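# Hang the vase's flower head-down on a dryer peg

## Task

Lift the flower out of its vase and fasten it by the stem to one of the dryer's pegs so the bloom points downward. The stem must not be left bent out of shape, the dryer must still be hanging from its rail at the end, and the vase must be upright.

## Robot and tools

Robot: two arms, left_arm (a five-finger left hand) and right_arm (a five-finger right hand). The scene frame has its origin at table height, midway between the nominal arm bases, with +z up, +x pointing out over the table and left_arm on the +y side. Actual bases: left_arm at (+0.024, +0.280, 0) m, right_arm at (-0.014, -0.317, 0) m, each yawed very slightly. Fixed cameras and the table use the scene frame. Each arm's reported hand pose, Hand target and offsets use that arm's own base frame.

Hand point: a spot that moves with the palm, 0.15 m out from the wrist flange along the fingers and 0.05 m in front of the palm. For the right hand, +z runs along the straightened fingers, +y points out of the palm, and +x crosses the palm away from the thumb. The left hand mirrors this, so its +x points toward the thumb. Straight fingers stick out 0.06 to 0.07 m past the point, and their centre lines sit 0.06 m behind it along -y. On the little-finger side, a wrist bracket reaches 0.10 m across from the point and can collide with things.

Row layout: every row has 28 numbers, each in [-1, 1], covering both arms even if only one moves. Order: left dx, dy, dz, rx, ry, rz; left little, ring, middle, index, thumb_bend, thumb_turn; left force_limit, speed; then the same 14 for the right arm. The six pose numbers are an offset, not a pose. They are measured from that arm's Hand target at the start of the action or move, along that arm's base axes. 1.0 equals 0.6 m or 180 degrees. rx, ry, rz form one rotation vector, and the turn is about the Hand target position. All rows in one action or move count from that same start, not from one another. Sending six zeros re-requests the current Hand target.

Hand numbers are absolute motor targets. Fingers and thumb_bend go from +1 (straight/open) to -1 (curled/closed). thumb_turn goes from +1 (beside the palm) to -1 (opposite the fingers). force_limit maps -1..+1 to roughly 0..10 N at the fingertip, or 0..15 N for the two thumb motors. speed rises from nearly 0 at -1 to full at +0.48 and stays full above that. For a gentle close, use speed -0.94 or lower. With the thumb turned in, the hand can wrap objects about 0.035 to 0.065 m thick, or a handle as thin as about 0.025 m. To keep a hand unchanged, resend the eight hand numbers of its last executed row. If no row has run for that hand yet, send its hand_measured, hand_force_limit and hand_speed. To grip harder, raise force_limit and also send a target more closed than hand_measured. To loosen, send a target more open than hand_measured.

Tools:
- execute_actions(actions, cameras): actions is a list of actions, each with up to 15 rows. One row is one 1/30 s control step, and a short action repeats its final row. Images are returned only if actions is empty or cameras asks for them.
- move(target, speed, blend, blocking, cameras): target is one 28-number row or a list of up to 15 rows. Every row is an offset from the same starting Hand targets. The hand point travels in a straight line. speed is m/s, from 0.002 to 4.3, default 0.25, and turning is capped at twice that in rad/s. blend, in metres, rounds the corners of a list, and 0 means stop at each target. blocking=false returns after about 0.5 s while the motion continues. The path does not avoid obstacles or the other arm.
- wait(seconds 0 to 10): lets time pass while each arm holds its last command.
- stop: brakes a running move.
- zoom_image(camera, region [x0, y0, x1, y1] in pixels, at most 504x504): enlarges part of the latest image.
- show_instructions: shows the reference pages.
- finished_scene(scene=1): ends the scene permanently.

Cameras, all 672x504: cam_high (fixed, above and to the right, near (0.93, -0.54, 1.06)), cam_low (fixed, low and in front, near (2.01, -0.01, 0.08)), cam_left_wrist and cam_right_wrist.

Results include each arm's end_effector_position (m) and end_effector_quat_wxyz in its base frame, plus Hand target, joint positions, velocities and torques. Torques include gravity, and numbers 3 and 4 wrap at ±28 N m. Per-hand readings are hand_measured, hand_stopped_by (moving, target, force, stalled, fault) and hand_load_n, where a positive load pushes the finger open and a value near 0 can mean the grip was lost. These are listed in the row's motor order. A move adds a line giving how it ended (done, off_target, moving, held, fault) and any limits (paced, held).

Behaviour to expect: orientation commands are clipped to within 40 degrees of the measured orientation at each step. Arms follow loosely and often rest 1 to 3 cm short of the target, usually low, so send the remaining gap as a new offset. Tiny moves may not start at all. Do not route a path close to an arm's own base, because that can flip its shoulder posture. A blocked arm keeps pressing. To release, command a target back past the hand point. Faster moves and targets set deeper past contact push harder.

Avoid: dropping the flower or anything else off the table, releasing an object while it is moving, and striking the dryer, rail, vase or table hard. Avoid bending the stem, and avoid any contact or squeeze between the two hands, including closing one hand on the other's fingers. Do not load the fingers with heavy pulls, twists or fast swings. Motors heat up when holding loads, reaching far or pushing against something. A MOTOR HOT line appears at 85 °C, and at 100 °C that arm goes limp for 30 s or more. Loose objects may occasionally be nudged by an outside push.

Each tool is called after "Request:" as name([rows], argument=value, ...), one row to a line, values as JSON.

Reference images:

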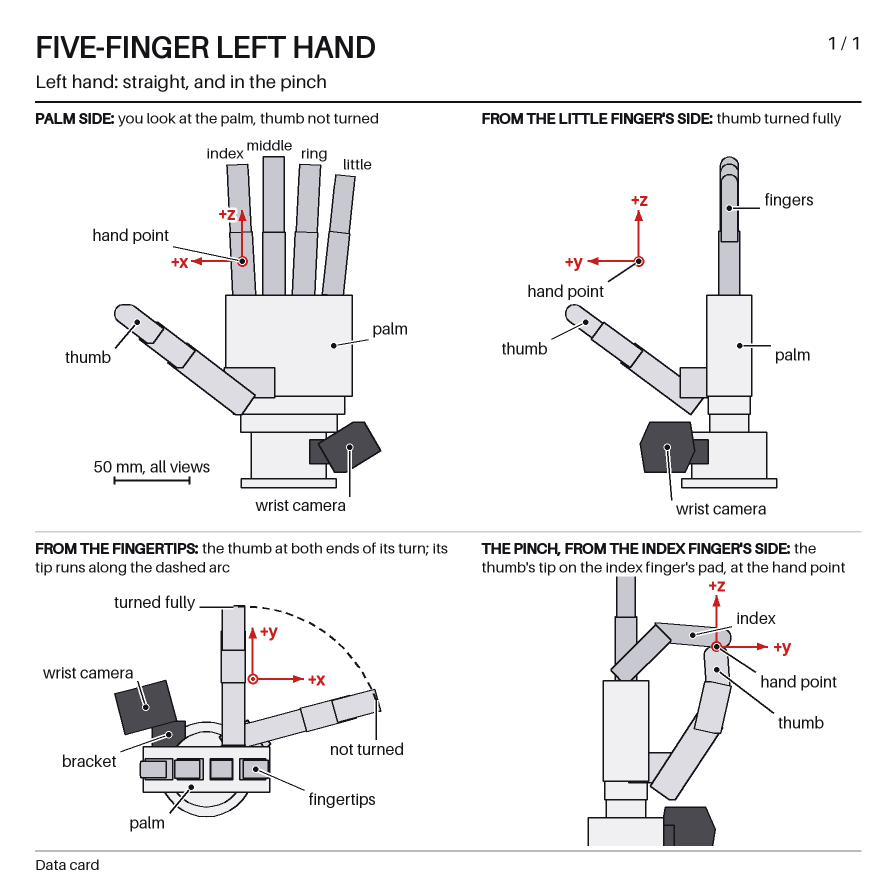

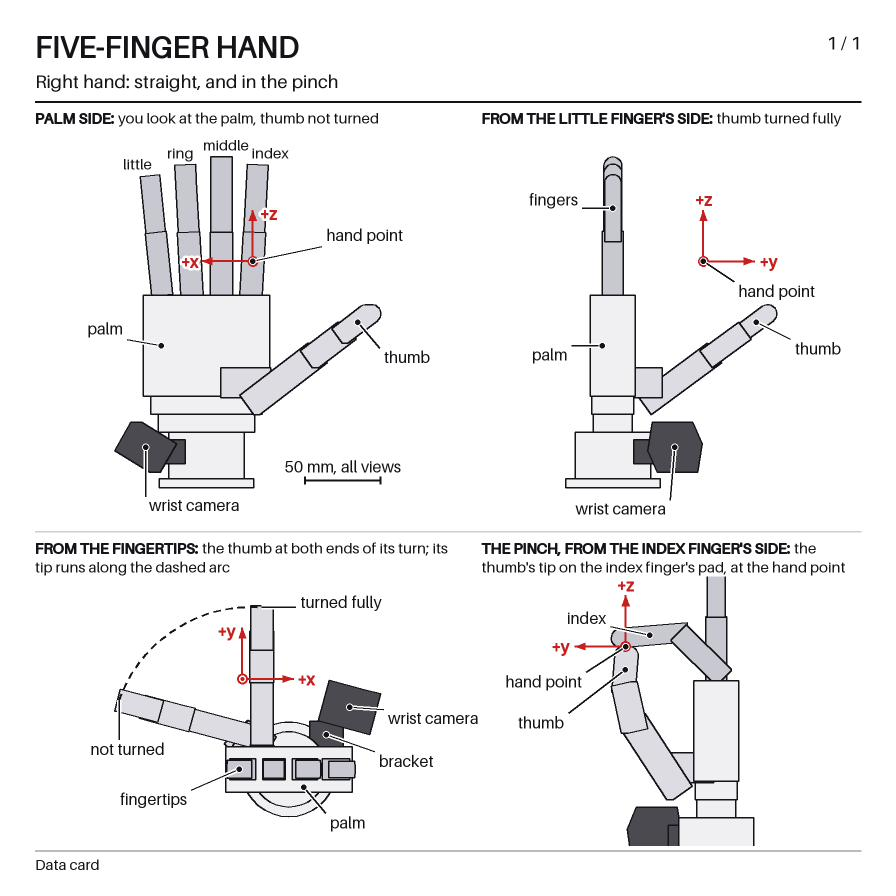

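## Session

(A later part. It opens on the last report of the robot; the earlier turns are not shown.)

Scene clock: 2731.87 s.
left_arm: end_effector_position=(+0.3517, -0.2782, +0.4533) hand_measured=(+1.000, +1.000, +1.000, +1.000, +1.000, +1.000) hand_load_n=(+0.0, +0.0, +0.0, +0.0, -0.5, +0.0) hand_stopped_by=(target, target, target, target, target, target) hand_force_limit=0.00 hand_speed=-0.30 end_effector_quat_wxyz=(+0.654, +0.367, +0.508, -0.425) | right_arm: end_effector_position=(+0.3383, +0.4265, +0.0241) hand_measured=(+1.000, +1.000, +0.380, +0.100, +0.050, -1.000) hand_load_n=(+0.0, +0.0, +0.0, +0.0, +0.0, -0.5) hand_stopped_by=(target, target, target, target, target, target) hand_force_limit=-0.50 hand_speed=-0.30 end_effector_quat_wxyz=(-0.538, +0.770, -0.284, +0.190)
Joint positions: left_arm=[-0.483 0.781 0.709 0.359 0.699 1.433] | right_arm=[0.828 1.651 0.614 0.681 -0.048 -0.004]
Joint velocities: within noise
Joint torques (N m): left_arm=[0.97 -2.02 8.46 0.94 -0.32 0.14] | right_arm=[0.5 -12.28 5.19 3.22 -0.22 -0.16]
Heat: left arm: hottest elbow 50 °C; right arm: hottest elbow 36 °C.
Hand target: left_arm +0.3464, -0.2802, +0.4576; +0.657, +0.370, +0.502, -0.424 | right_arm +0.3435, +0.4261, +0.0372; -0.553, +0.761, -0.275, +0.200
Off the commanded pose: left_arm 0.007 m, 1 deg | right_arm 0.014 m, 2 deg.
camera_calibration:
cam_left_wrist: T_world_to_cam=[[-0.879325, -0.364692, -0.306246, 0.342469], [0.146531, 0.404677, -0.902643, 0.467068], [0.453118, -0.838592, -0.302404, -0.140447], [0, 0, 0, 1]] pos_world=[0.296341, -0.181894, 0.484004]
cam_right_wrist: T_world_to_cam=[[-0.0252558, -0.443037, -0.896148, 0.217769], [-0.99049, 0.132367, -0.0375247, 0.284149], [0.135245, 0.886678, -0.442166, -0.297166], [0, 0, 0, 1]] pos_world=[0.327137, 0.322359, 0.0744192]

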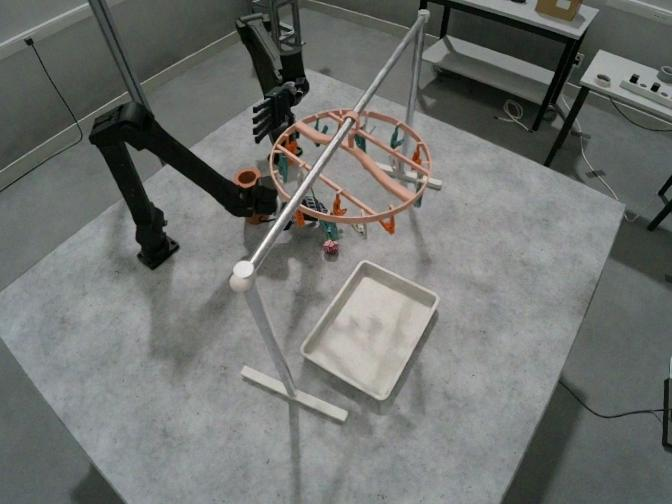

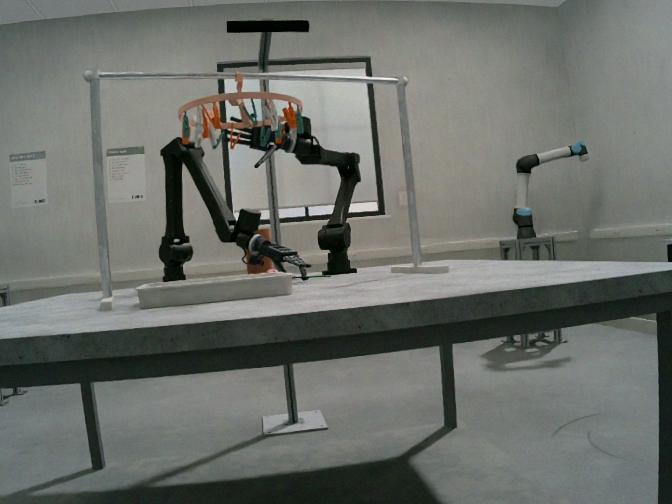

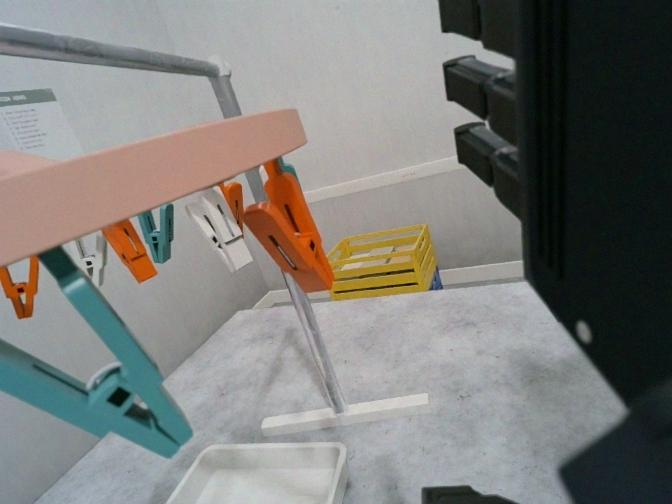

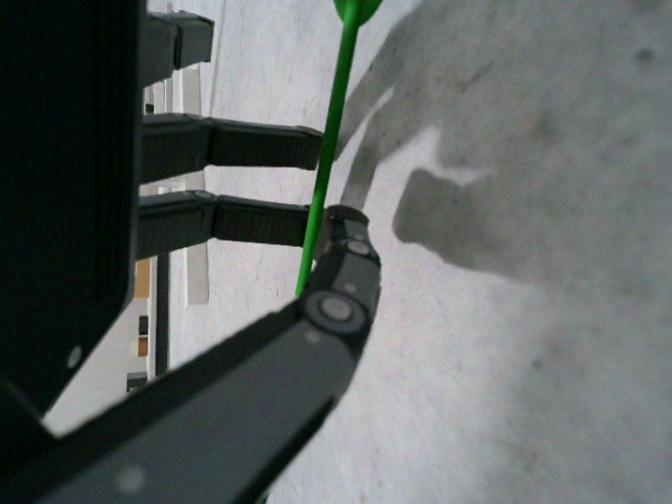

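Request:
move([
  [0,0,0,0,0,0,1,1,1,1,1,1,0.0,-0.3,0,0,-0.03,0,0,0,1,1,0.38,0.1,0.05,-1,-0.5,-0.3],
  [0,0,0,0,0,0,1,1,1,1,1,1,0.0,-0.3,-0.042,-0.05,-0.03,0,0,0,1,1,0.38,0.1,0.05,-1,-0.5,-0.3],
], speed=0.06, cameras=["cam_low","cam_right_wrist"])

Scene clock: 2786.53 s.
left_arm: end_effector_position=(+0.3517, -0.2782, +0.4533) hand_measured=(+1.000, +1.000, +1.000, +1.000, +1.000, +1.000) hand_load_n=(+0.0, +0.0, +0.0, +0.0, +0.0, +0.0) hand_stopped_by=(target, target, target, target, target, target) hand_force_limit=0.00 hand_speed=-0.30 end_effector_quat_wxyz=(+0.654, +0.367, +0.508, -0.425) | right_arm: end_effector_position=(+0.3165, +0.4023, +0.0174) hand_measured=(+1.000, +1.000, +0.380, +0.100, +0.050, -1.000) hand_load_n=(+0.0, +0.0, +0.0, +1.5, +0.5, +0.0) hand_stopped_by=(target, target, target, target, target, target) hand_force_limit=-0.50 hand_speed=-0.30 end_effector_quat_wxyz=(-0.551, +0.762, -0.280, +0.193)
Joint positions: left_arm=[-0.483 0.781 0.709 0.359 0.699 1.433] | right_arm=[0.825 1.631 0.506 0.799 -0.055 -0.004]
Joint torques (N m): left_arm=[1.08 -1.96 8.4 0.98 -0.32 0.15] | right_arm=[0.21 -10.34 3.82 2.65 -0.24 -0.18]
Heat: left arm: hottest elbow 50 °C; right arm: hottest elbow 36 °C.
Hand target: left_arm +0.3464, -0.2802, +0.4576; +0.657, +0.370, +0.502, -0.424 | right_arm +0.3183, +0.3961, +0.0192; -0.553, +0.761, -0.275, +0.200
Off the commanded pose: left_arm 0.007 m, 1 deg | right_arm 0.007 m, 1 deg.
move: done
camera_calibration:
cam_right_wrist: T_world_to_cam=[[-0.00678079, -0.42154, -0.906785, 0.186184], [-0.98997, 0.130798, -0.0534014, 0.266292], [0.141116, 0.897327, -0.418198, -0.282255], [0, 0, 0, 1]] pos_world=[0.304714, 0.296929, 0.0650107]
Images, in order (width x height): cam_low 672x504, cam_right_wrist 672x504.

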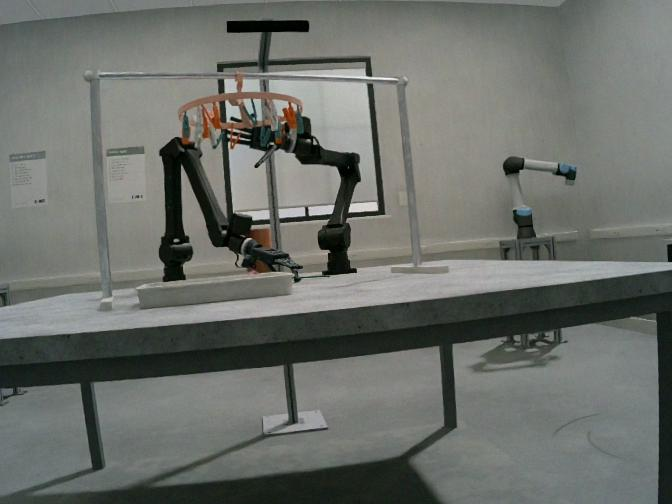

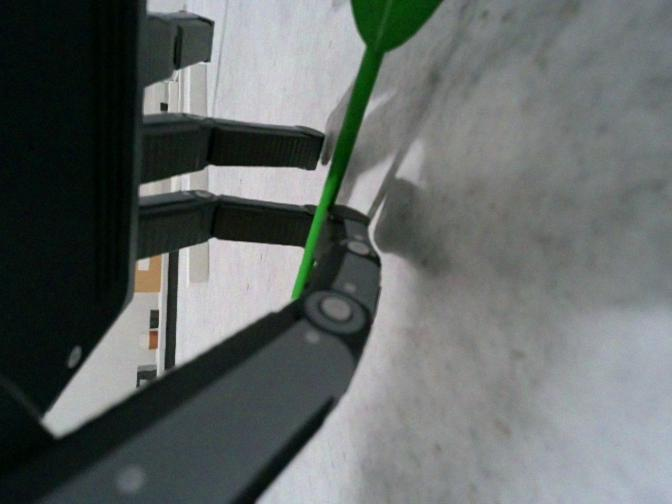

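Request:
move(target=[0,0,0,0,0,0,1,1,1,1,1,1,0.0,-0.3,0.012,0.0145,0.035,0,0,0,1,1,0.38,0.1,0.05,-1,-0.5,-0.3], speed=0.06, cameras=["cam_low","cam_right_wrist"])

Scene clock: 2799.40 s.
left_arm: end_effector_position=(+0.3517, -0.2782, +0.4533) hand_measured=(+1.000, +1.000, +1.000, +1.000, +1.000, +1.000) hand_load_n=(+0.0, +0.0, +0.0, +0.0, +0.0, +0.0) hand_stopped_by=(target, target, target, target, target, target) hand_force_limit=0.00 hand_speed=-0.30 end_effector_quat_wxyz=(+0.654, +0.367, +0.508, -0.425) | right_arm: end_effector_position=(+0.3133, +0.3988, +0.0246) hand_measured=(+1.000, +1.000, +0.380, +0.100, +0.050, -1.000) hand_load_n=(+0.0, +0.0, +0.0, +0.0, +0.0, +0.0) hand_stopped_by=(target, target, target, target, target, target) hand_force_limit=-0.50 hand_speed=-0.30 end_effector_quat_wxyz=(-0.543, +0.768, -0.282, +0.189)
Joint positions: left_arm=[-0.483 0.781 0.709 0.359 0.699 1.433] | right_arm=[0.825 1.583 0.506 0.73 -0.055 -0.004]
Joint torques (N m): left_arm=[1.08 -1.9 8.42 0.99 -0.32 0.14] | right_arm=[0.38 -10.93 7.42 1.74 -0.17 -0.19]
Heat: left arm: hottest elbow 50 °C; right arm: hottest elbow 36 °C.
Hand target: left_arm +0.3464, -0.2802, +0.4576; +0.657, +0.370, +0.502, -0.424 | right_arm +0.3255, +0.4048, +0.0402; -0.553, +0.761, -0.275, +0.200
Off the commanded pose: left_arm 0.007 m, 1 deg | right_arm 0.021 m, 2 deg.
move: off_target (right_arm)
camera_calibration:
cam_right_wrist: T_world_to_cam=[[-0.019941, -0.435723, -0.89986, 0.200798], [-0.990657, 0.130058, -0.0410229, 0.26419], [0.134909, 0.890635, -0.434246, -0.270613], [0, 0, 0, 1]] pos_world=[0.302234, 0.294149, 0.0740151]
Images, in order (width x height): cam_low 672x504, cam_right_wrist 672x504.

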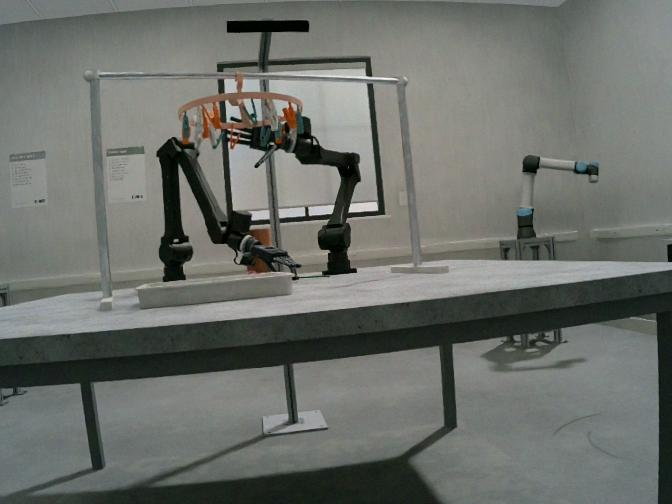

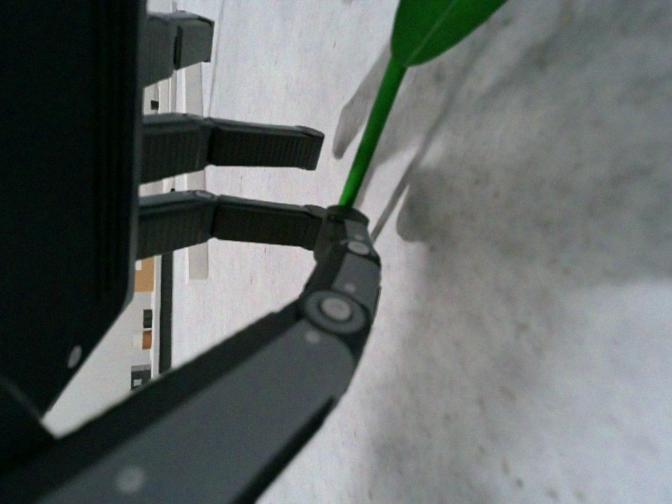

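Request:
move(target=[0,0,0,0,0,0,1,1,1,1,1,1,0.0,-0.3,0,0,0,0,0,0,1,1,0.38,-0.05,0.05,-1,-0.6,-0.9], speed=0.06, cameras=["cam_low","cam_right_wrist"])

Scene clock: 2826.83 s.
left_arm: end_effector_position=(+0.3517, -0.2782, +0.4533) hand_measured=(+1.000, +1.000, +1.000, +1.000, +1.000, +1.000) hand_load_n=(+0.0, +0.0, +0.0, +0.0, +0.0, +0.0) hand_stopped_by=(target, target, target, target, target, target) hand_force_limit=0.00 hand_speed=-0.30 end_effector_quat_wxyz=(+0.654, +0.367, +0.508, -0.425) | right_arm: end_effector_position=(+0.3133, +0.3988, +0.0246) hand_measured=(+1.000, +1.000, +0.380, -0.050, +0.050, -1.000) hand_load_n=(+0.0, +0.0, +0.0, +0.0, +0.0, +0.0) hand_stopped_by=(target, target, target, target, target, target) hand_force_limit=-0.60 hand_speed=-0.90 end_effector_quat_wxyz=(-0.543, +0.768, -0.282, +0.189)
Joint positions: left_arm=[-0.483 0.781 0.709 0.359 0.699 1.433] | right_arm=[0.825 1.583 0.506 0.73 -0.055 -0.004]
Joint torques (N m): left_arm=[1.2 -2.02 8.43 0.95 -0.31 0.14] | right_arm=[0.32 -10.75 7.45 1.73 -0.14 -0.17]
Heat: left arm: hottest elbow 50 °C; right arm: hottest elbow 37 °C.
Hand target: left_arm +0.3464, -0.2802, +0.4576; +0.657, +0.370, +0.502, -0.424 | right_arm +0.3255, +0.4048, +0.0402; -0.553, +0.761, -0.275, +0.200
Off the commanded pose: left_arm 0.007 m, 1 deg | right_arm 0.021 m, 2 deg.
move: off_target (right_arm)
camera_calibration:
cam_right_wrist: T_world_to_cam=[[-0.019941, -0.435723, -0.89986, 0.200798], [-0.990657, 0.130058, -0.0410229, 0.26419], [0.134909, 0.890635, -0.434246, -0.270613], [0, 0, 0, 1]] pos_world=[0.302234, 0.294149, 0.0740151]
Images, in order (width x height): cam_low 672x504, cam_right_wrist 672x504.

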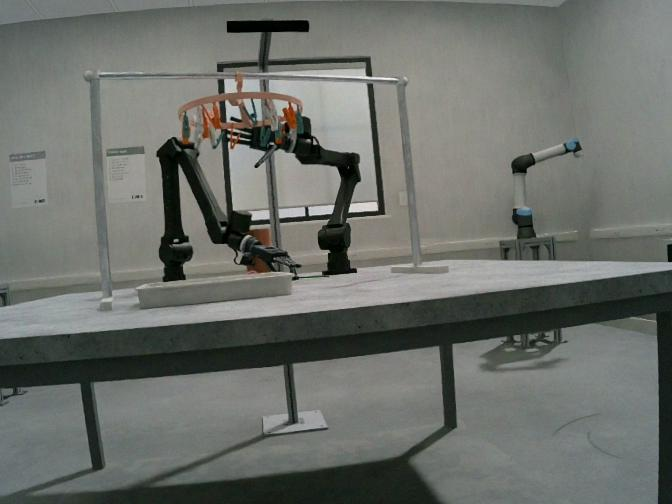

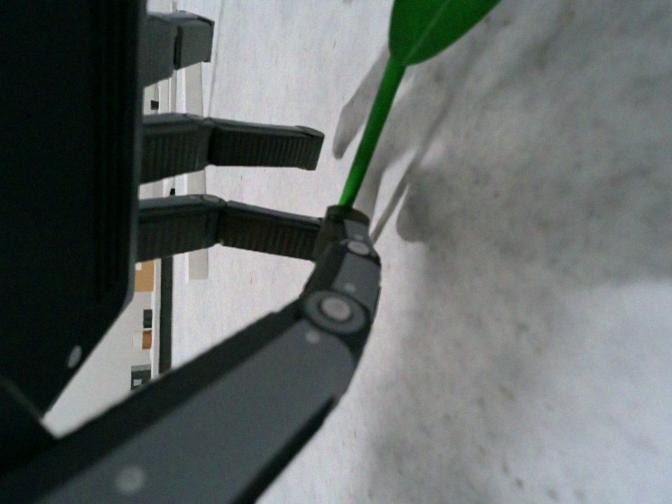

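Request:
move(target=[0,0,0,0,0,0,1,1,1,1,1,1,0.0,-0.3,0,0,0,0,0,0,1,1,0.38,-0.2,0.05,-1,-0.6,-0.92], speed=0.06, cameras=["cam_low","cam_right_wrist"])

Request:
zoom_image(camera="cam_right_wrist", region=[230, 120, 430, 320])

Scene clock: 2832.23 s.
left_arm: end_effector_position=(+0.3517, -0.2782, +0.4533) hand_measured=(+1.000, +1.000, +1.000, +1.000, +1.000, +1.000) hand_load_n=(+0.0, +0.0, +0.0, +0.0, +0.0, +0.0) hand_stopped_by=(target, target, target, target, target, target) hand_force_limit=0.00 hand_speed=-0.30 end_effector_quat_wxyz=(+0.654, +0.367, +0.508, -0.425) | right_arm: end_effector_position=(+0.3133, +0.3988, +0.0246) hand_measured=(+1.000, +1.000, +0.380, -0.176, +0.050, -1.000) hand_load_n=(+0.0, +0.0, +0.0, +3.5, +0.5, -1.5) hand_stopped_by=(target, target, target, force, target, target) hand_force_limit=-0.60 hand_speed=-0.92 end_effector_quat_wxyz=(-0.543, +0.768, -0.282, +0.189)
Joint positions: left_arm=[-0.483 0.781 0.709 0.359 0.699 1.433] | right_arm=[0.825 1.583 0.506 0.73 -0.055 -0.004]
Joint torques (N m): left_arm=[1.14 -1.96 8.44 0.95 -0.32 0.14] | right_arm=[0.38 -10.75 7.51 1.69 -0.16 -0.18]
Heat: left arm: hottest elbow 50 °C; right arm: hottest elbow 37 °C.
Hand target: left_arm +0.3464, -0.2802, +0.4576; +0.657, +0.370, +0.502, -0.424 | right_arm +0.3255, +0.4048, +0.0402; -0.553, +0.761, -0.275, +0.200
Off the commanded pose: left_arm 0.007 m, 1 deg | right_arm 0.021 m, 2 deg.
move: off_target (right_arm)
camera_calibration:
cam_right_wrist: T_world_to_cam=[[-0.019941, -0.435723, -0.89986, 0.200798], [-0.990657, 0.130058, -0.0410229, 0.26419], [0.134909, 0.890635, -0.434246, -0.270613], [0, 0, 0, 1]] pos_world=[0.302234, 0.294149, 0.0740151]
Images, in order (width x height): cam_low 672x504, cam_right_wrist 672x504.

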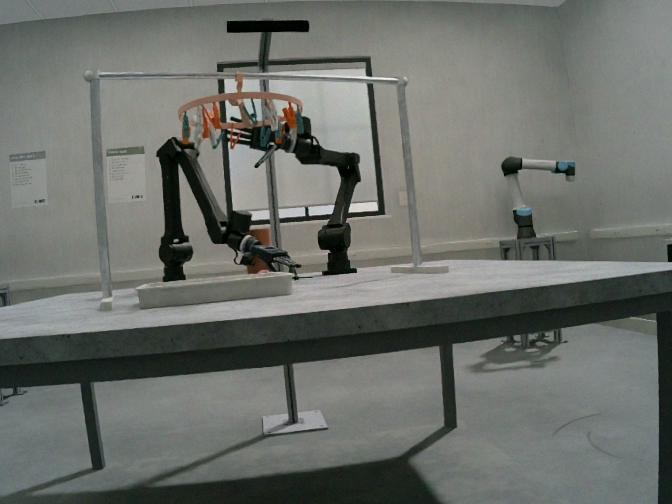

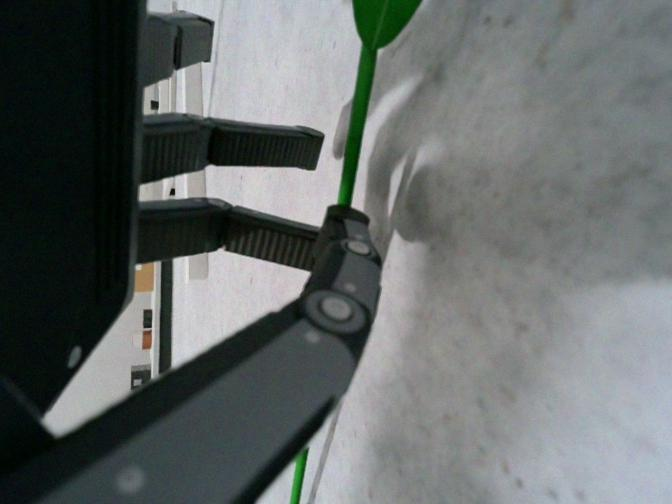

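Scaled by 2.520.

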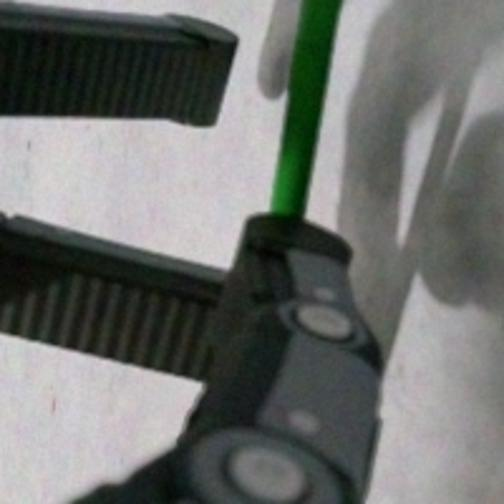

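Request:
move(target=[0,0,0,0,0,0,1,1,1,1,1,1,0.0,-0.3,0,0,0.067,0,0,0,1,1,0.38,-0.2,0.05,-1,-0.6,-0.92], speed=0.05, cameras=["cam_low","cam_high","cam_right_wrist"])

Scene clock: 2843.13 s.
left_arm: end_effector_position=(+0.3517, -0.2782, +0.4533) hand_measured=(+1.000, +1.000, +1.000, +1.000, +1.000, +1.000) hand_load_n=(+0.0, +0.0, +0.0, +0.0, +0.5, +0.0) hand_stopped_by=(target, target, target, target, target, target) hand_force_limit=0.00 hand_speed=-0.30 end_effector_quat_wxyz=(+0.654, +0.367, +0.508, -0.425) | right_arm: end_effector_position=(+0.3061, +0.3910, +0.0523) hand_measured=(+1.000, +1.000, +0.380, -0.176, +0.050, -1.000) hand_load_n=(+0.0, +0.0, +0.0, +2.5, +0.5, -1.0) hand_stopped_by=(target, target, target, force, target, target) hand_force_limit=-0.60 hand_speed=-0.92 end_effector_quat_wxyz=(-0.533, +0.775, -0.285, +0.185)
Joint positions: left_arm=[-0.483 0.781 0.709 0.359 0.699 1.433] | right_arm=[0.825 1.451 0.509 0.569 -0.055 -0.004]
Joint torques (N m): left_arm=[1.14 -2.08 8.43 0.92 -0.32 0.15] | right_arm=[0.15 -9.76 10.39 1.66 -0.15 -0.18]
Heat: left arm: hottest elbow 50 °C; right arm: hottest elbow 37 °C.
Hand target: left_arm +0.3464, -0.2802, +0.4576; +0.657, +0.370, +0.502, -0.424 | right_arm +0.3255, +0.4048, +0.0804; -0.553, +0.761, -0.275, +0.200
Off the commanded pose: left_arm 0.007 m, 1 deg | right_arm 0.037 m, 3 deg.
move: off_target (right_arm)
camera_calibration:
cam_right_wrist: T_world_to_cam=[[-0.0357257, -0.452922, -0.890834, 0.233303], [-0.991257, 0.129352, -0.0260129, 0.258801], [0.127013, 0.882117, -0.453584, -0.243939], [0, 0, 0, 1]] pos_world=[0.295857, 0.287375, 0.10392]
Images, in order (width x height): cam_high 672x504, cam_low 672x504, cam_right_wrist 672x504.

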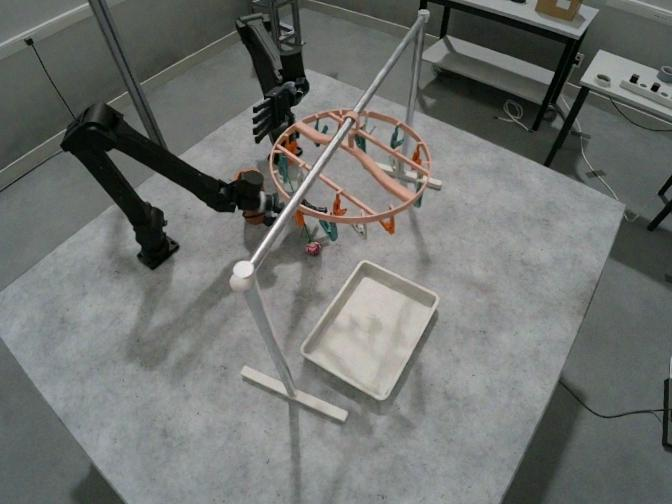

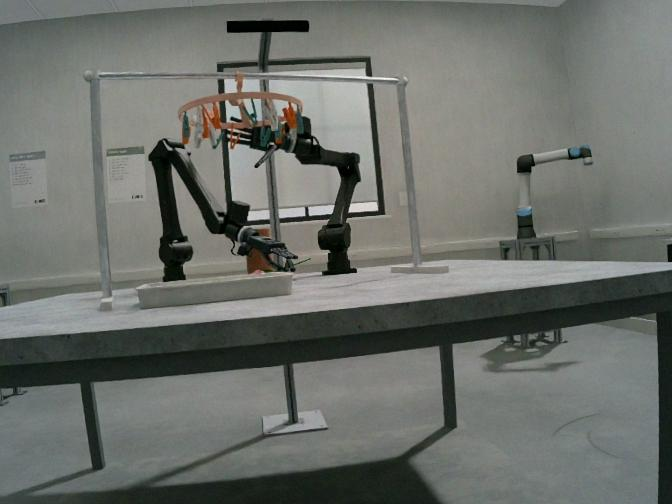

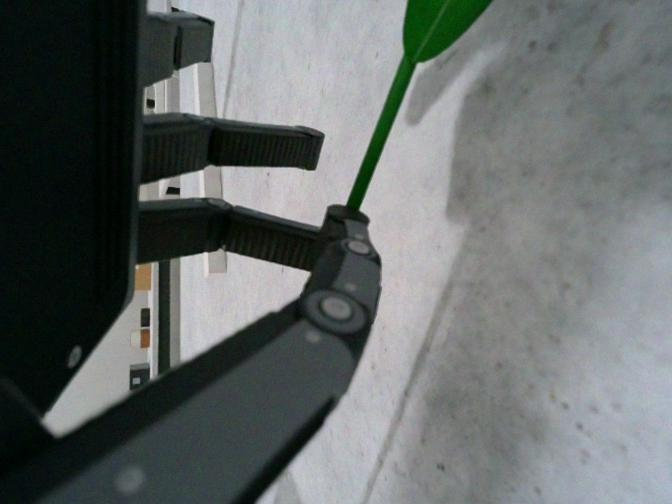

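Request:
move(target=[0,0,0,0,0,0,1,1,1,1,1,1,0.0,-0.3,0.03,-0.03,0.2,0,0,0,1,1,0.38,-0.2,0.05,-1,-0.6,-0.92], speed=0.1, cameras=["cam_low","cam_high","cam_right_wrist"])

Scene clock: 2855.33 s.
left_arm: end_effector_position=(+0.3517, -0.2782, +0.4533) hand_measured=(+1.000, +1.000, +1.000, +1.000, +1.000, +1.000) hand_load_n=(+0.0, +0.0, +0.0, +0.0, +0.0, +0.0) hand_stopped_by=(target, target, target, target, target, target) hand_force_limit=0.00 hand_speed=-0.30 end_effector_quat_wxyz=(+0.654, +0.367, +0.508, -0.425) | right_arm: end_effector_position=(+0.3249, +0.3777, +0.1627) hand_measured=(+1.000, +1.000, +0.380, -0.176, +0.050, -1.000) hand_load_n=(+0.0, +0.0, +0.0, +2.5, +1.0, -1.0) hand_stopped_by=(target, target, target, force, target, target) hand_force_limit=-0.60 hand_speed=-0.92 end_effector_quat_wxyz=(-0.531, +0.776, -0.288, +0.182)
Joint positions: left_arm=[-0.483 0.781 0.709 0.359 0.699 1.433] | right_arm=[0.755 1.184 0.666 0.137 -0.121 -0.022]
Joint torques (N m): left_arm=[1.14 -2.08 8.4 0.95 -0.32 0.14] | right_arm=[0.15 -8.18 13.71 1.77 -0.26 -0.22]
Heat: left arm: hottest elbow 50 °C; right arm: hottest elbow 39 °C.
Hand target: left_arm +0.3464, -0.2802, +0.4576; +0.657, +0.370, +0.502, -0.424 | right_arm +0.3435, +0.3868, +0.2004; -0.553, +0.761, -0.275, +0.200
Off the commanded pose: left_arm 0.007 m, 1 deg | right_arm 0.043 m, 4 deg.
move: off_target (right_arm)
camera_calibration:
cam_right_wrist: T_world_to_cam=[[-0.0455571, -0.453099, -0.890295, 0.329432], [-0.991349, 0.130321, -0.0155964, 0.28007], [0.123091, 0.881883, -0.455117, -0.182913], [0, 0, 0, 1]] pos_world=[0.31517, 0.274074, 0.214413]
Images, in order (width x height): cam_high 672x504, cam_low 672x504, cam_right_wrist 672x504.

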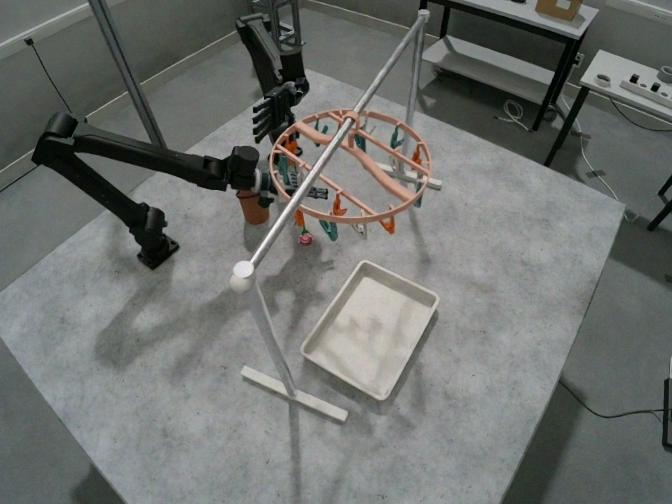

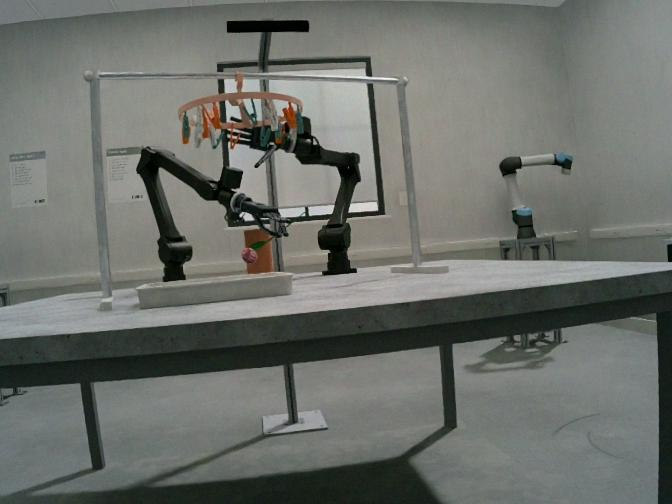

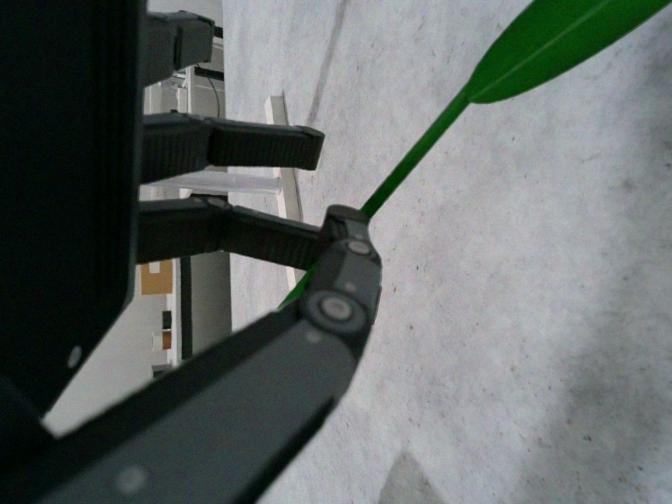

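Request:
move([
  [0,0,0,0,0,0,1,1,1,1,1,1,0.0,-0.3,0.0,-0.12,0.1,0,0,0,1,1,0.38,-0.2,0.05,-1,-0.6,-0.92],
  [0,0,0,0,0,0,1,1,1,1,1,1,0.0,-0.3,0.044,-0.27,0.15,0.4212,0.2801,-0.1446,1,1,0.38,-0.2,0.05,-1,-0.6,-0.92],
], speed=0.15, blend=[0.03,0], cameras=["cam_low","cam_high","cam_right_wrist"])

Scene clock: 2895.47 s.
left_arm: end_effector_position=(+0.3515, -0.2786, +0.4533) hand_measured=(+1.000, +1.000, +1.000, +1.000, +1.000, +1.000) hand_load_n=(+0.0, +0.0, +0.0, +0.0, +0.0, +0.0) hand_stopped_by=(target, target, target, target, target, target) hand_force_limit=0.00 hand_speed=-0.30 end_effector_quat_wxyz=(+0.654, +0.366, +0.507, -0.425) | right_arm: end_effector_position=(+0.3695, +0.2271, +0.2877) hand_measured=(+1.000, +1.000, +0.380, -0.176, +0.050, -1.000) hand_load_n=(+0.0, +0.0, +0.0, +2.5, +0.5, -1.5) hand_stopped_by=(target, target, target, force, target, target) hand_force_limit=-0.60 hand_speed=-0.92 end_effector_quat_wxyz=(+0.669, -0.221, +0.678, +0.208)
Joint positions: left_arm=[-0.485 0.781 0.709 0.359 0.697 1.433] | right_arm=[0.262 0.982 0.367 0.597 -0.354 1.55]
Joint torques (N m): left_arm=[1.14 -2.02 8.42 0.96 -0.31 0.14] | right_arm=[0.62 -3.84 7.54 3.34 -0.01 0.16]
Heat: left arm: hottest elbow 50 °C; right arm: hottest elbow 43 °C.
Hand target: left_arm +0.3464, -0.2802, +0.4576; +0.657, +0.370, +0.502, -0.424 | right_arm +0.3699, +0.2248, +0.2904; +0.674, -0.213, +0.674, +0.213
Off the commanded pose: left_arm 0.007 m, 1 deg | right_arm 0.004 m, 1 deg.
move: done
camera_calibration:
cam_right_wrist: T_world_to_cam=[[-0.575167, 0.764924, -0.289956, 0.120849], [-0.523393, -0.0717003, 0.849069, -0.0299459], [0.628684, 0.640118, 0.441595, -0.388706], [0, 0, 0, 1]] pos_world=[0.298208, 0.15423, 0.232118]
Images, in order (width x height): cam_high 672x504, cam_low 672x504, cam_right_wrist 672x504.

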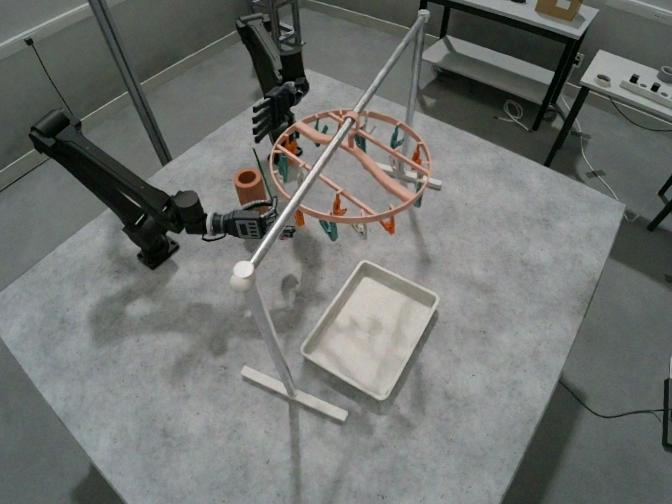

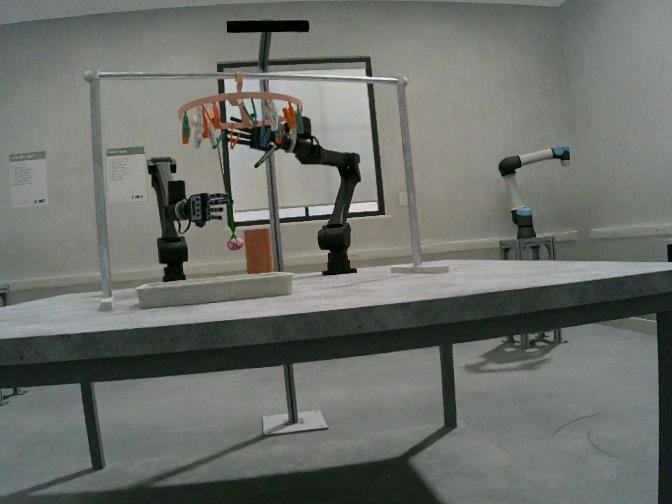

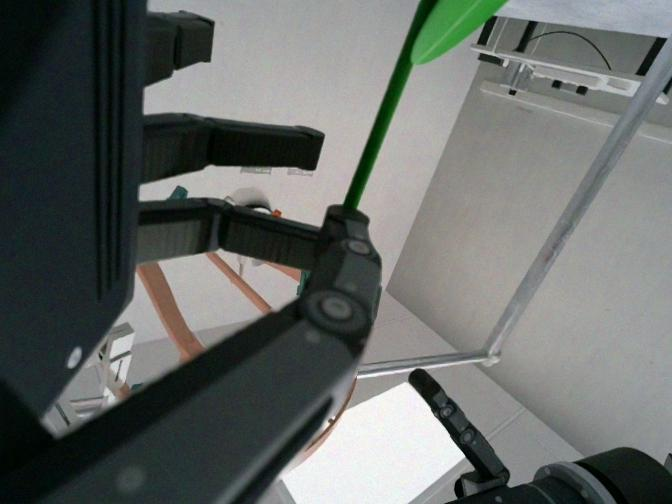

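Request:
zoom_image(camera="cam_high", region=[230, 130, 320, 250])

Request:
zoom_image(camera="cam_low", region=[180, 120, 280, 260])

Scaled by 4.200.

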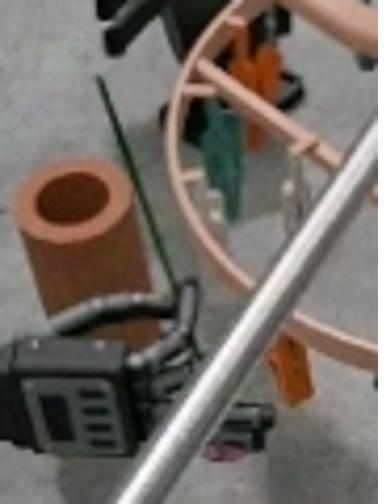

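Scaled by 3.600.

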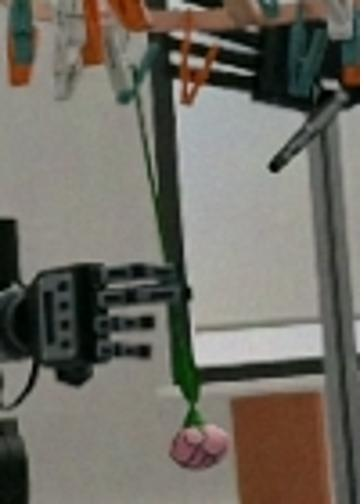

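Request:
move(target=[0,0,0,0,0,0,1,1,1,1,1,1,0.0,-0.3,0,0,0,0,0,0,1,1,0.0,-0.2,0.05,-1,-0.65,-0.5], speed=0.06, cameras=["cam_right_wrist"])

Scene clock: 2959.77 s.
left_arm: end_effector_position=(+0.3515, -0.2786, +0.4533) hand_measured=(+1.000, +1.000, +1.000, +1.000, +1.000, +1.000) hand_load_n=(+0.0, +0.0, +0.0, +0.0, +0.0, +0.0) hand_stopped_by=(target, target, target, target, target, target) hand_force_limit=0.00 hand_speed=-0.30 end_effector_quat_wxyz=(+0.654, +0.366, +0.507, -0.425) | right_arm: end_effector_position=(+0.3695, +0.2271, +0.2877) hand_measured=(+1.000, +1.000, +0.000, -0.176, +0.050, -1.000) hand_load_n=(+0.0, -0.5, +0.0, +2.5, +0.5, -1.0) hand_stopped_by=(target, target, target, force, target, target) hand_force_limit=-0.65 hand_speed=-0.50 end_effector_quat_wxyz=(+0.669, -0.221, +0.678, +0.208)
Joint positions: left_arm=[-0.485 0.781 0.709 0.359 0.697 1.433] | right_arm=[0.262 0.982 0.367 0.597 -0.354 1.55]
Joint torques (N m): left_arm=[1.03 -1.79 8.44 0.95 -0.31 0.14] | right_arm=[0.73 -3.78 7.53 3.36 -0.02 0.15]
Heat: left arm: hottest elbow 50 °C; right arm: hottest elbow 38 °C.
Hand target: left_arm +0.3464, -0.2802, +0.4576; +0.657, +0.370, +0.502, -0.424 | right_arm +0.3699, +0.2248, +0.2904; +0.674, -0.213, +0.674, +0.213
Off the commanded pose: left_arm 0.007 m, 1 deg | right_arm 0.004 m, 1 deg.
move: done
camera_calibration:
cam_right_wrist: T_world_to_cam=[[-0.575167, 0.764924, -0.289956, 0.120849], [-0.523393, -0.0717003, 0.849069, -0.0299459], [0.628684, 0.640118, 0.441595, -0.388706], [0, 0, 0, 1]] pos_world=[0.298208, 0.15423, 0.232118]
Images, in order (width x height): cam_right_wrist 672x504.

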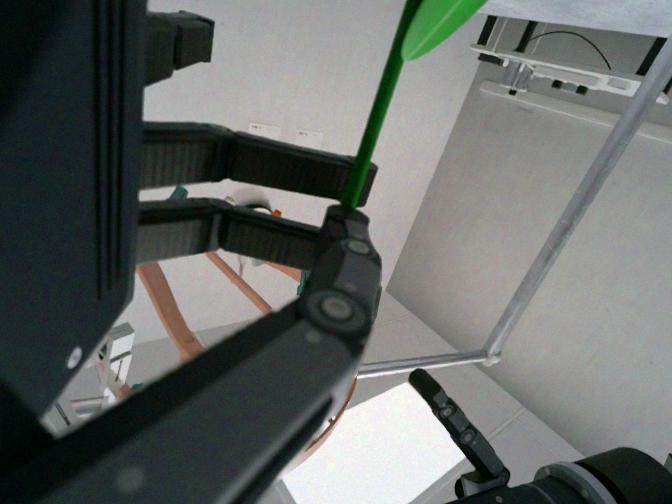

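Request:
move(target=[0,0,0,0,0,0,1,1,1,1,1,1,0.0,-0.3,0,0,0,0,0,0,1,1,-0.22,-0.2,0.05,-1,-0.65,-0.92], speed=0.06, cameras=["cam_right_wrist","cam_high","cam_low"])

Request:
zoom_image(camera="cam_high", region=[230, 130, 320, 250])

Request:
zoom_image(camera="cam_low", region=[180, 120, 280, 260])

Scene clock: 2972.30 s.
left_arm: end_effector_position=(+0.3515, -0.2786, +0.4533) hand_measured=(+1.000, +1.000, +1.000, +1.000, +1.000, +1.000) hand_load_n=(+0.0, +0.0, +0.0, +0.0, +0.0, +0.0) hand_stopped_by=(target, target, target, target, target, target) hand_force_limit=0.00 hand_speed=-0.30 end_effector_quat_wxyz=(+0.654, +0.366, +0.507, -0.425) | right_arm: end_effector_position=(+0.3695, +0.2271, +0.2877) hand_measured=(+1.000, +1.000, -0.156, -0.176, +0.050, -1.000) hand_load_n=(+0.0, +0.0, +2.5, +4.0, +1.5, +0.0) hand_stopped_by=(target, target, force, force, target, target) hand_force_limit=-0.65 hand_speed=-0.92 end_effector_quat_wxyz=(+0.669, -0.221, +0.678, +0.208)
Joint positions: left_arm=[-0.485 0.781 0.709 0.359 0.697 1.433] | right_arm=[0.262 0.982 0.367 0.597 -0.354 1.55]
Joint torques (N m): left_arm=[1.08 -2.14 8.43 0.94 -0.31 0.15] | right_arm=[0.85 -3.66 7.64 3.33 -0.03 0.14]
Heat: left arm: hottest elbow 50 °C; right arm: hottest elbow 38 °C.
Hand target: left_arm +0.3464, -0.2802, +0.4576; +0.657, +0.370, +0.502, -0.424 | right_arm +0.3699, +0.2248, +0.2904; +0.674, -0.213, +0.674, +0.213
Off the commanded pose: left_arm 0.007 m, 1 deg | right_arm 0.004 m, 1 deg.
move: done
camera_calibration:
cam_right_wrist: T_world_to_cam=[[-0.575167, 0.764924, -0.289956, 0.120849], [-0.523393, -0.0717003, 0.849069, -0.0299459], [0.628684, 0.640118, 0.441595, -0.388706], [0, 0, 0, 1]] pos_world=[0.298208, 0.15423, 0.232118]
Images, in order (width x height): cam_high 672x504, cam_low 672x504, cam_right_wrist 672x504.

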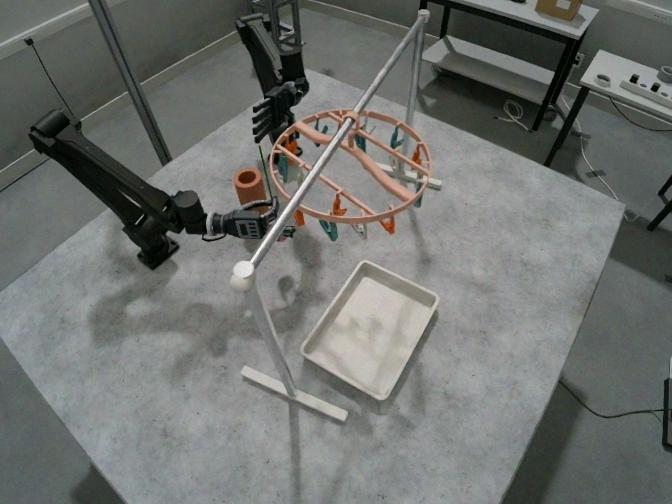

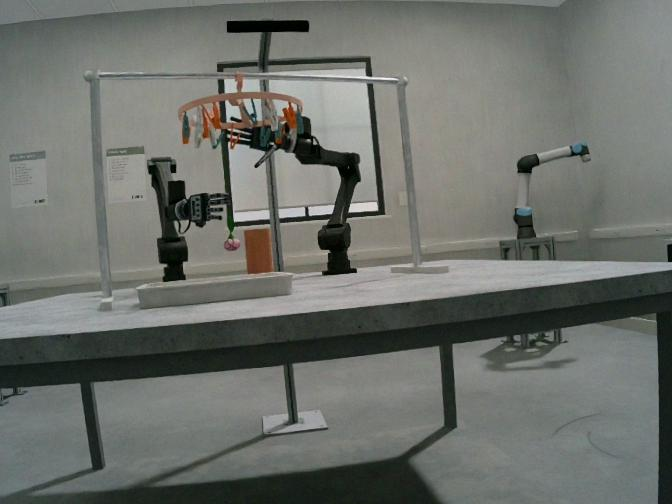

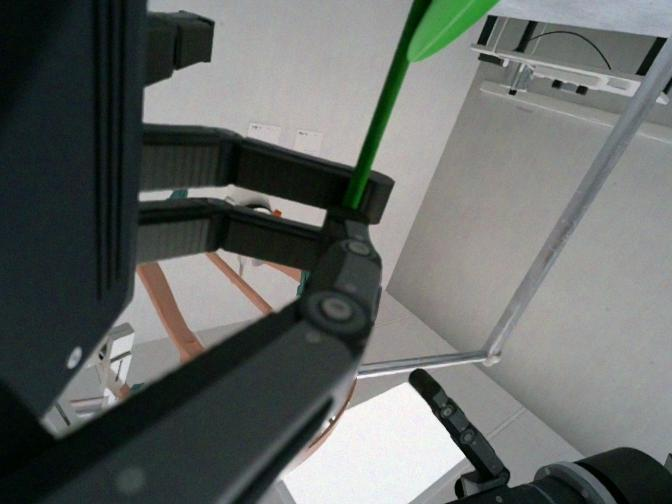

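Scaled by 4.200.

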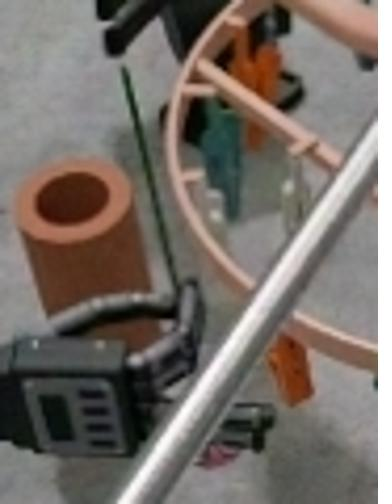

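Scaled by 3.600.

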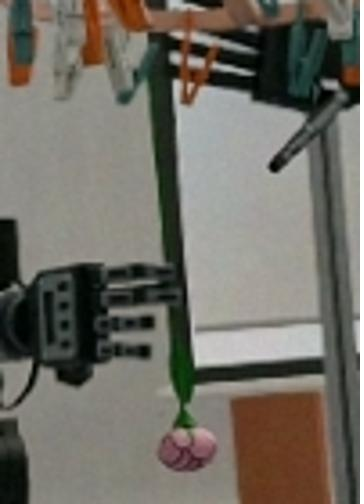

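Request:
move(target=[0,-0.05,0,0,0,0,1,1,1,0.3,0.4,-1,0.0,-0.3,0,0,0,0,0,0,1,1,-0.22,-0.2,0.05,-1,-0.65,-0.92], speed=0.08, cameras=["cam_left_wrist"])

Scene clock: 3004.63 s.
left_arm: end_effector_position=(+0.3471, -0.3069, +0.4421) hand_measured=(+1.000, +1.000, +1.000, +0.300, +0.400, -1.000) hand_load_n=(+0.0, +0.0, +0.0, +0.0, +0.0, +0.0) hand_stopped_by=(target, target, target, target, target, target) hand_force_limit=0.00 hand_speed=-0.30 end_effector_quat_wxyz=(+0.648, +0.367, +0.513, -0.426) | right_arm: end_effector_position=(+0.3695, +0.2271, +0.2877) hand_measured=(+1.000, +1.000, -0.156, -0.176, +0.050, -1.000) hand_load_n=(+0.0, +0.0, +2.0, +4.0, +1.5, -0.5) hand_stopped_by=(target, target, force, force, target, target) hand_force_limit=-0.65 hand_speed=-0.92 end_effector_quat_wxyz=(+0.669, -0.221, +0.678, +0.208)
Joint positions: left_arm=[-0.586 0.816 0.709 0.359 0.602 1.466] | right_arm=[0.262 0.982 0.367 0.597 -0.354 1.55]
Joint torques (N m): left_arm=[1.32 -1.2 10.26 1.17 -0.29 0.17] | right_arm=[0.97 -3.37 7.58 3.3 -0.03 0.16]
Heat: left arm: hottest elbow 50 °C; right arm: hottest elbow 38 °C.
Hand target: left_arm +0.3464, -0.3102, +0.4576; +0.657, +0.370, +0.502, -0.424 | right_arm +0.3699, +0.2248, +0.2904; +0.674, -0.213, +0.674, +0.213
Off the commanded pose: left_arm 0.016 m, 2 deg | right_arm 0.004 m, 1 deg.
move: off_target (left_arm)
camera_calibration:
cam_left_wrist: T_world_to_cam=[[-0.884047, -0.360175, -0.297884, 0.323921], [0.136139, 0.411265, -0.901292, 0.474324], [0.447133, -0.837338, -0.314544, -0.157975], [0, 0, 0, 1]] pos_world=[0.292423, -0.210683, 0.474306]
Images, in order (width x height): cam_left_wrist 672x504.

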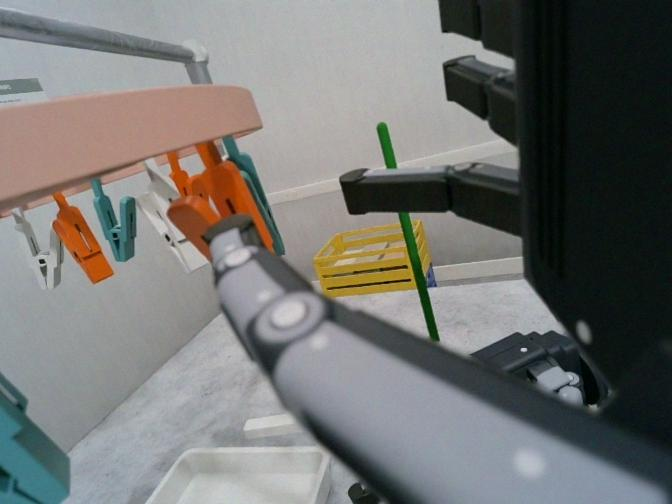

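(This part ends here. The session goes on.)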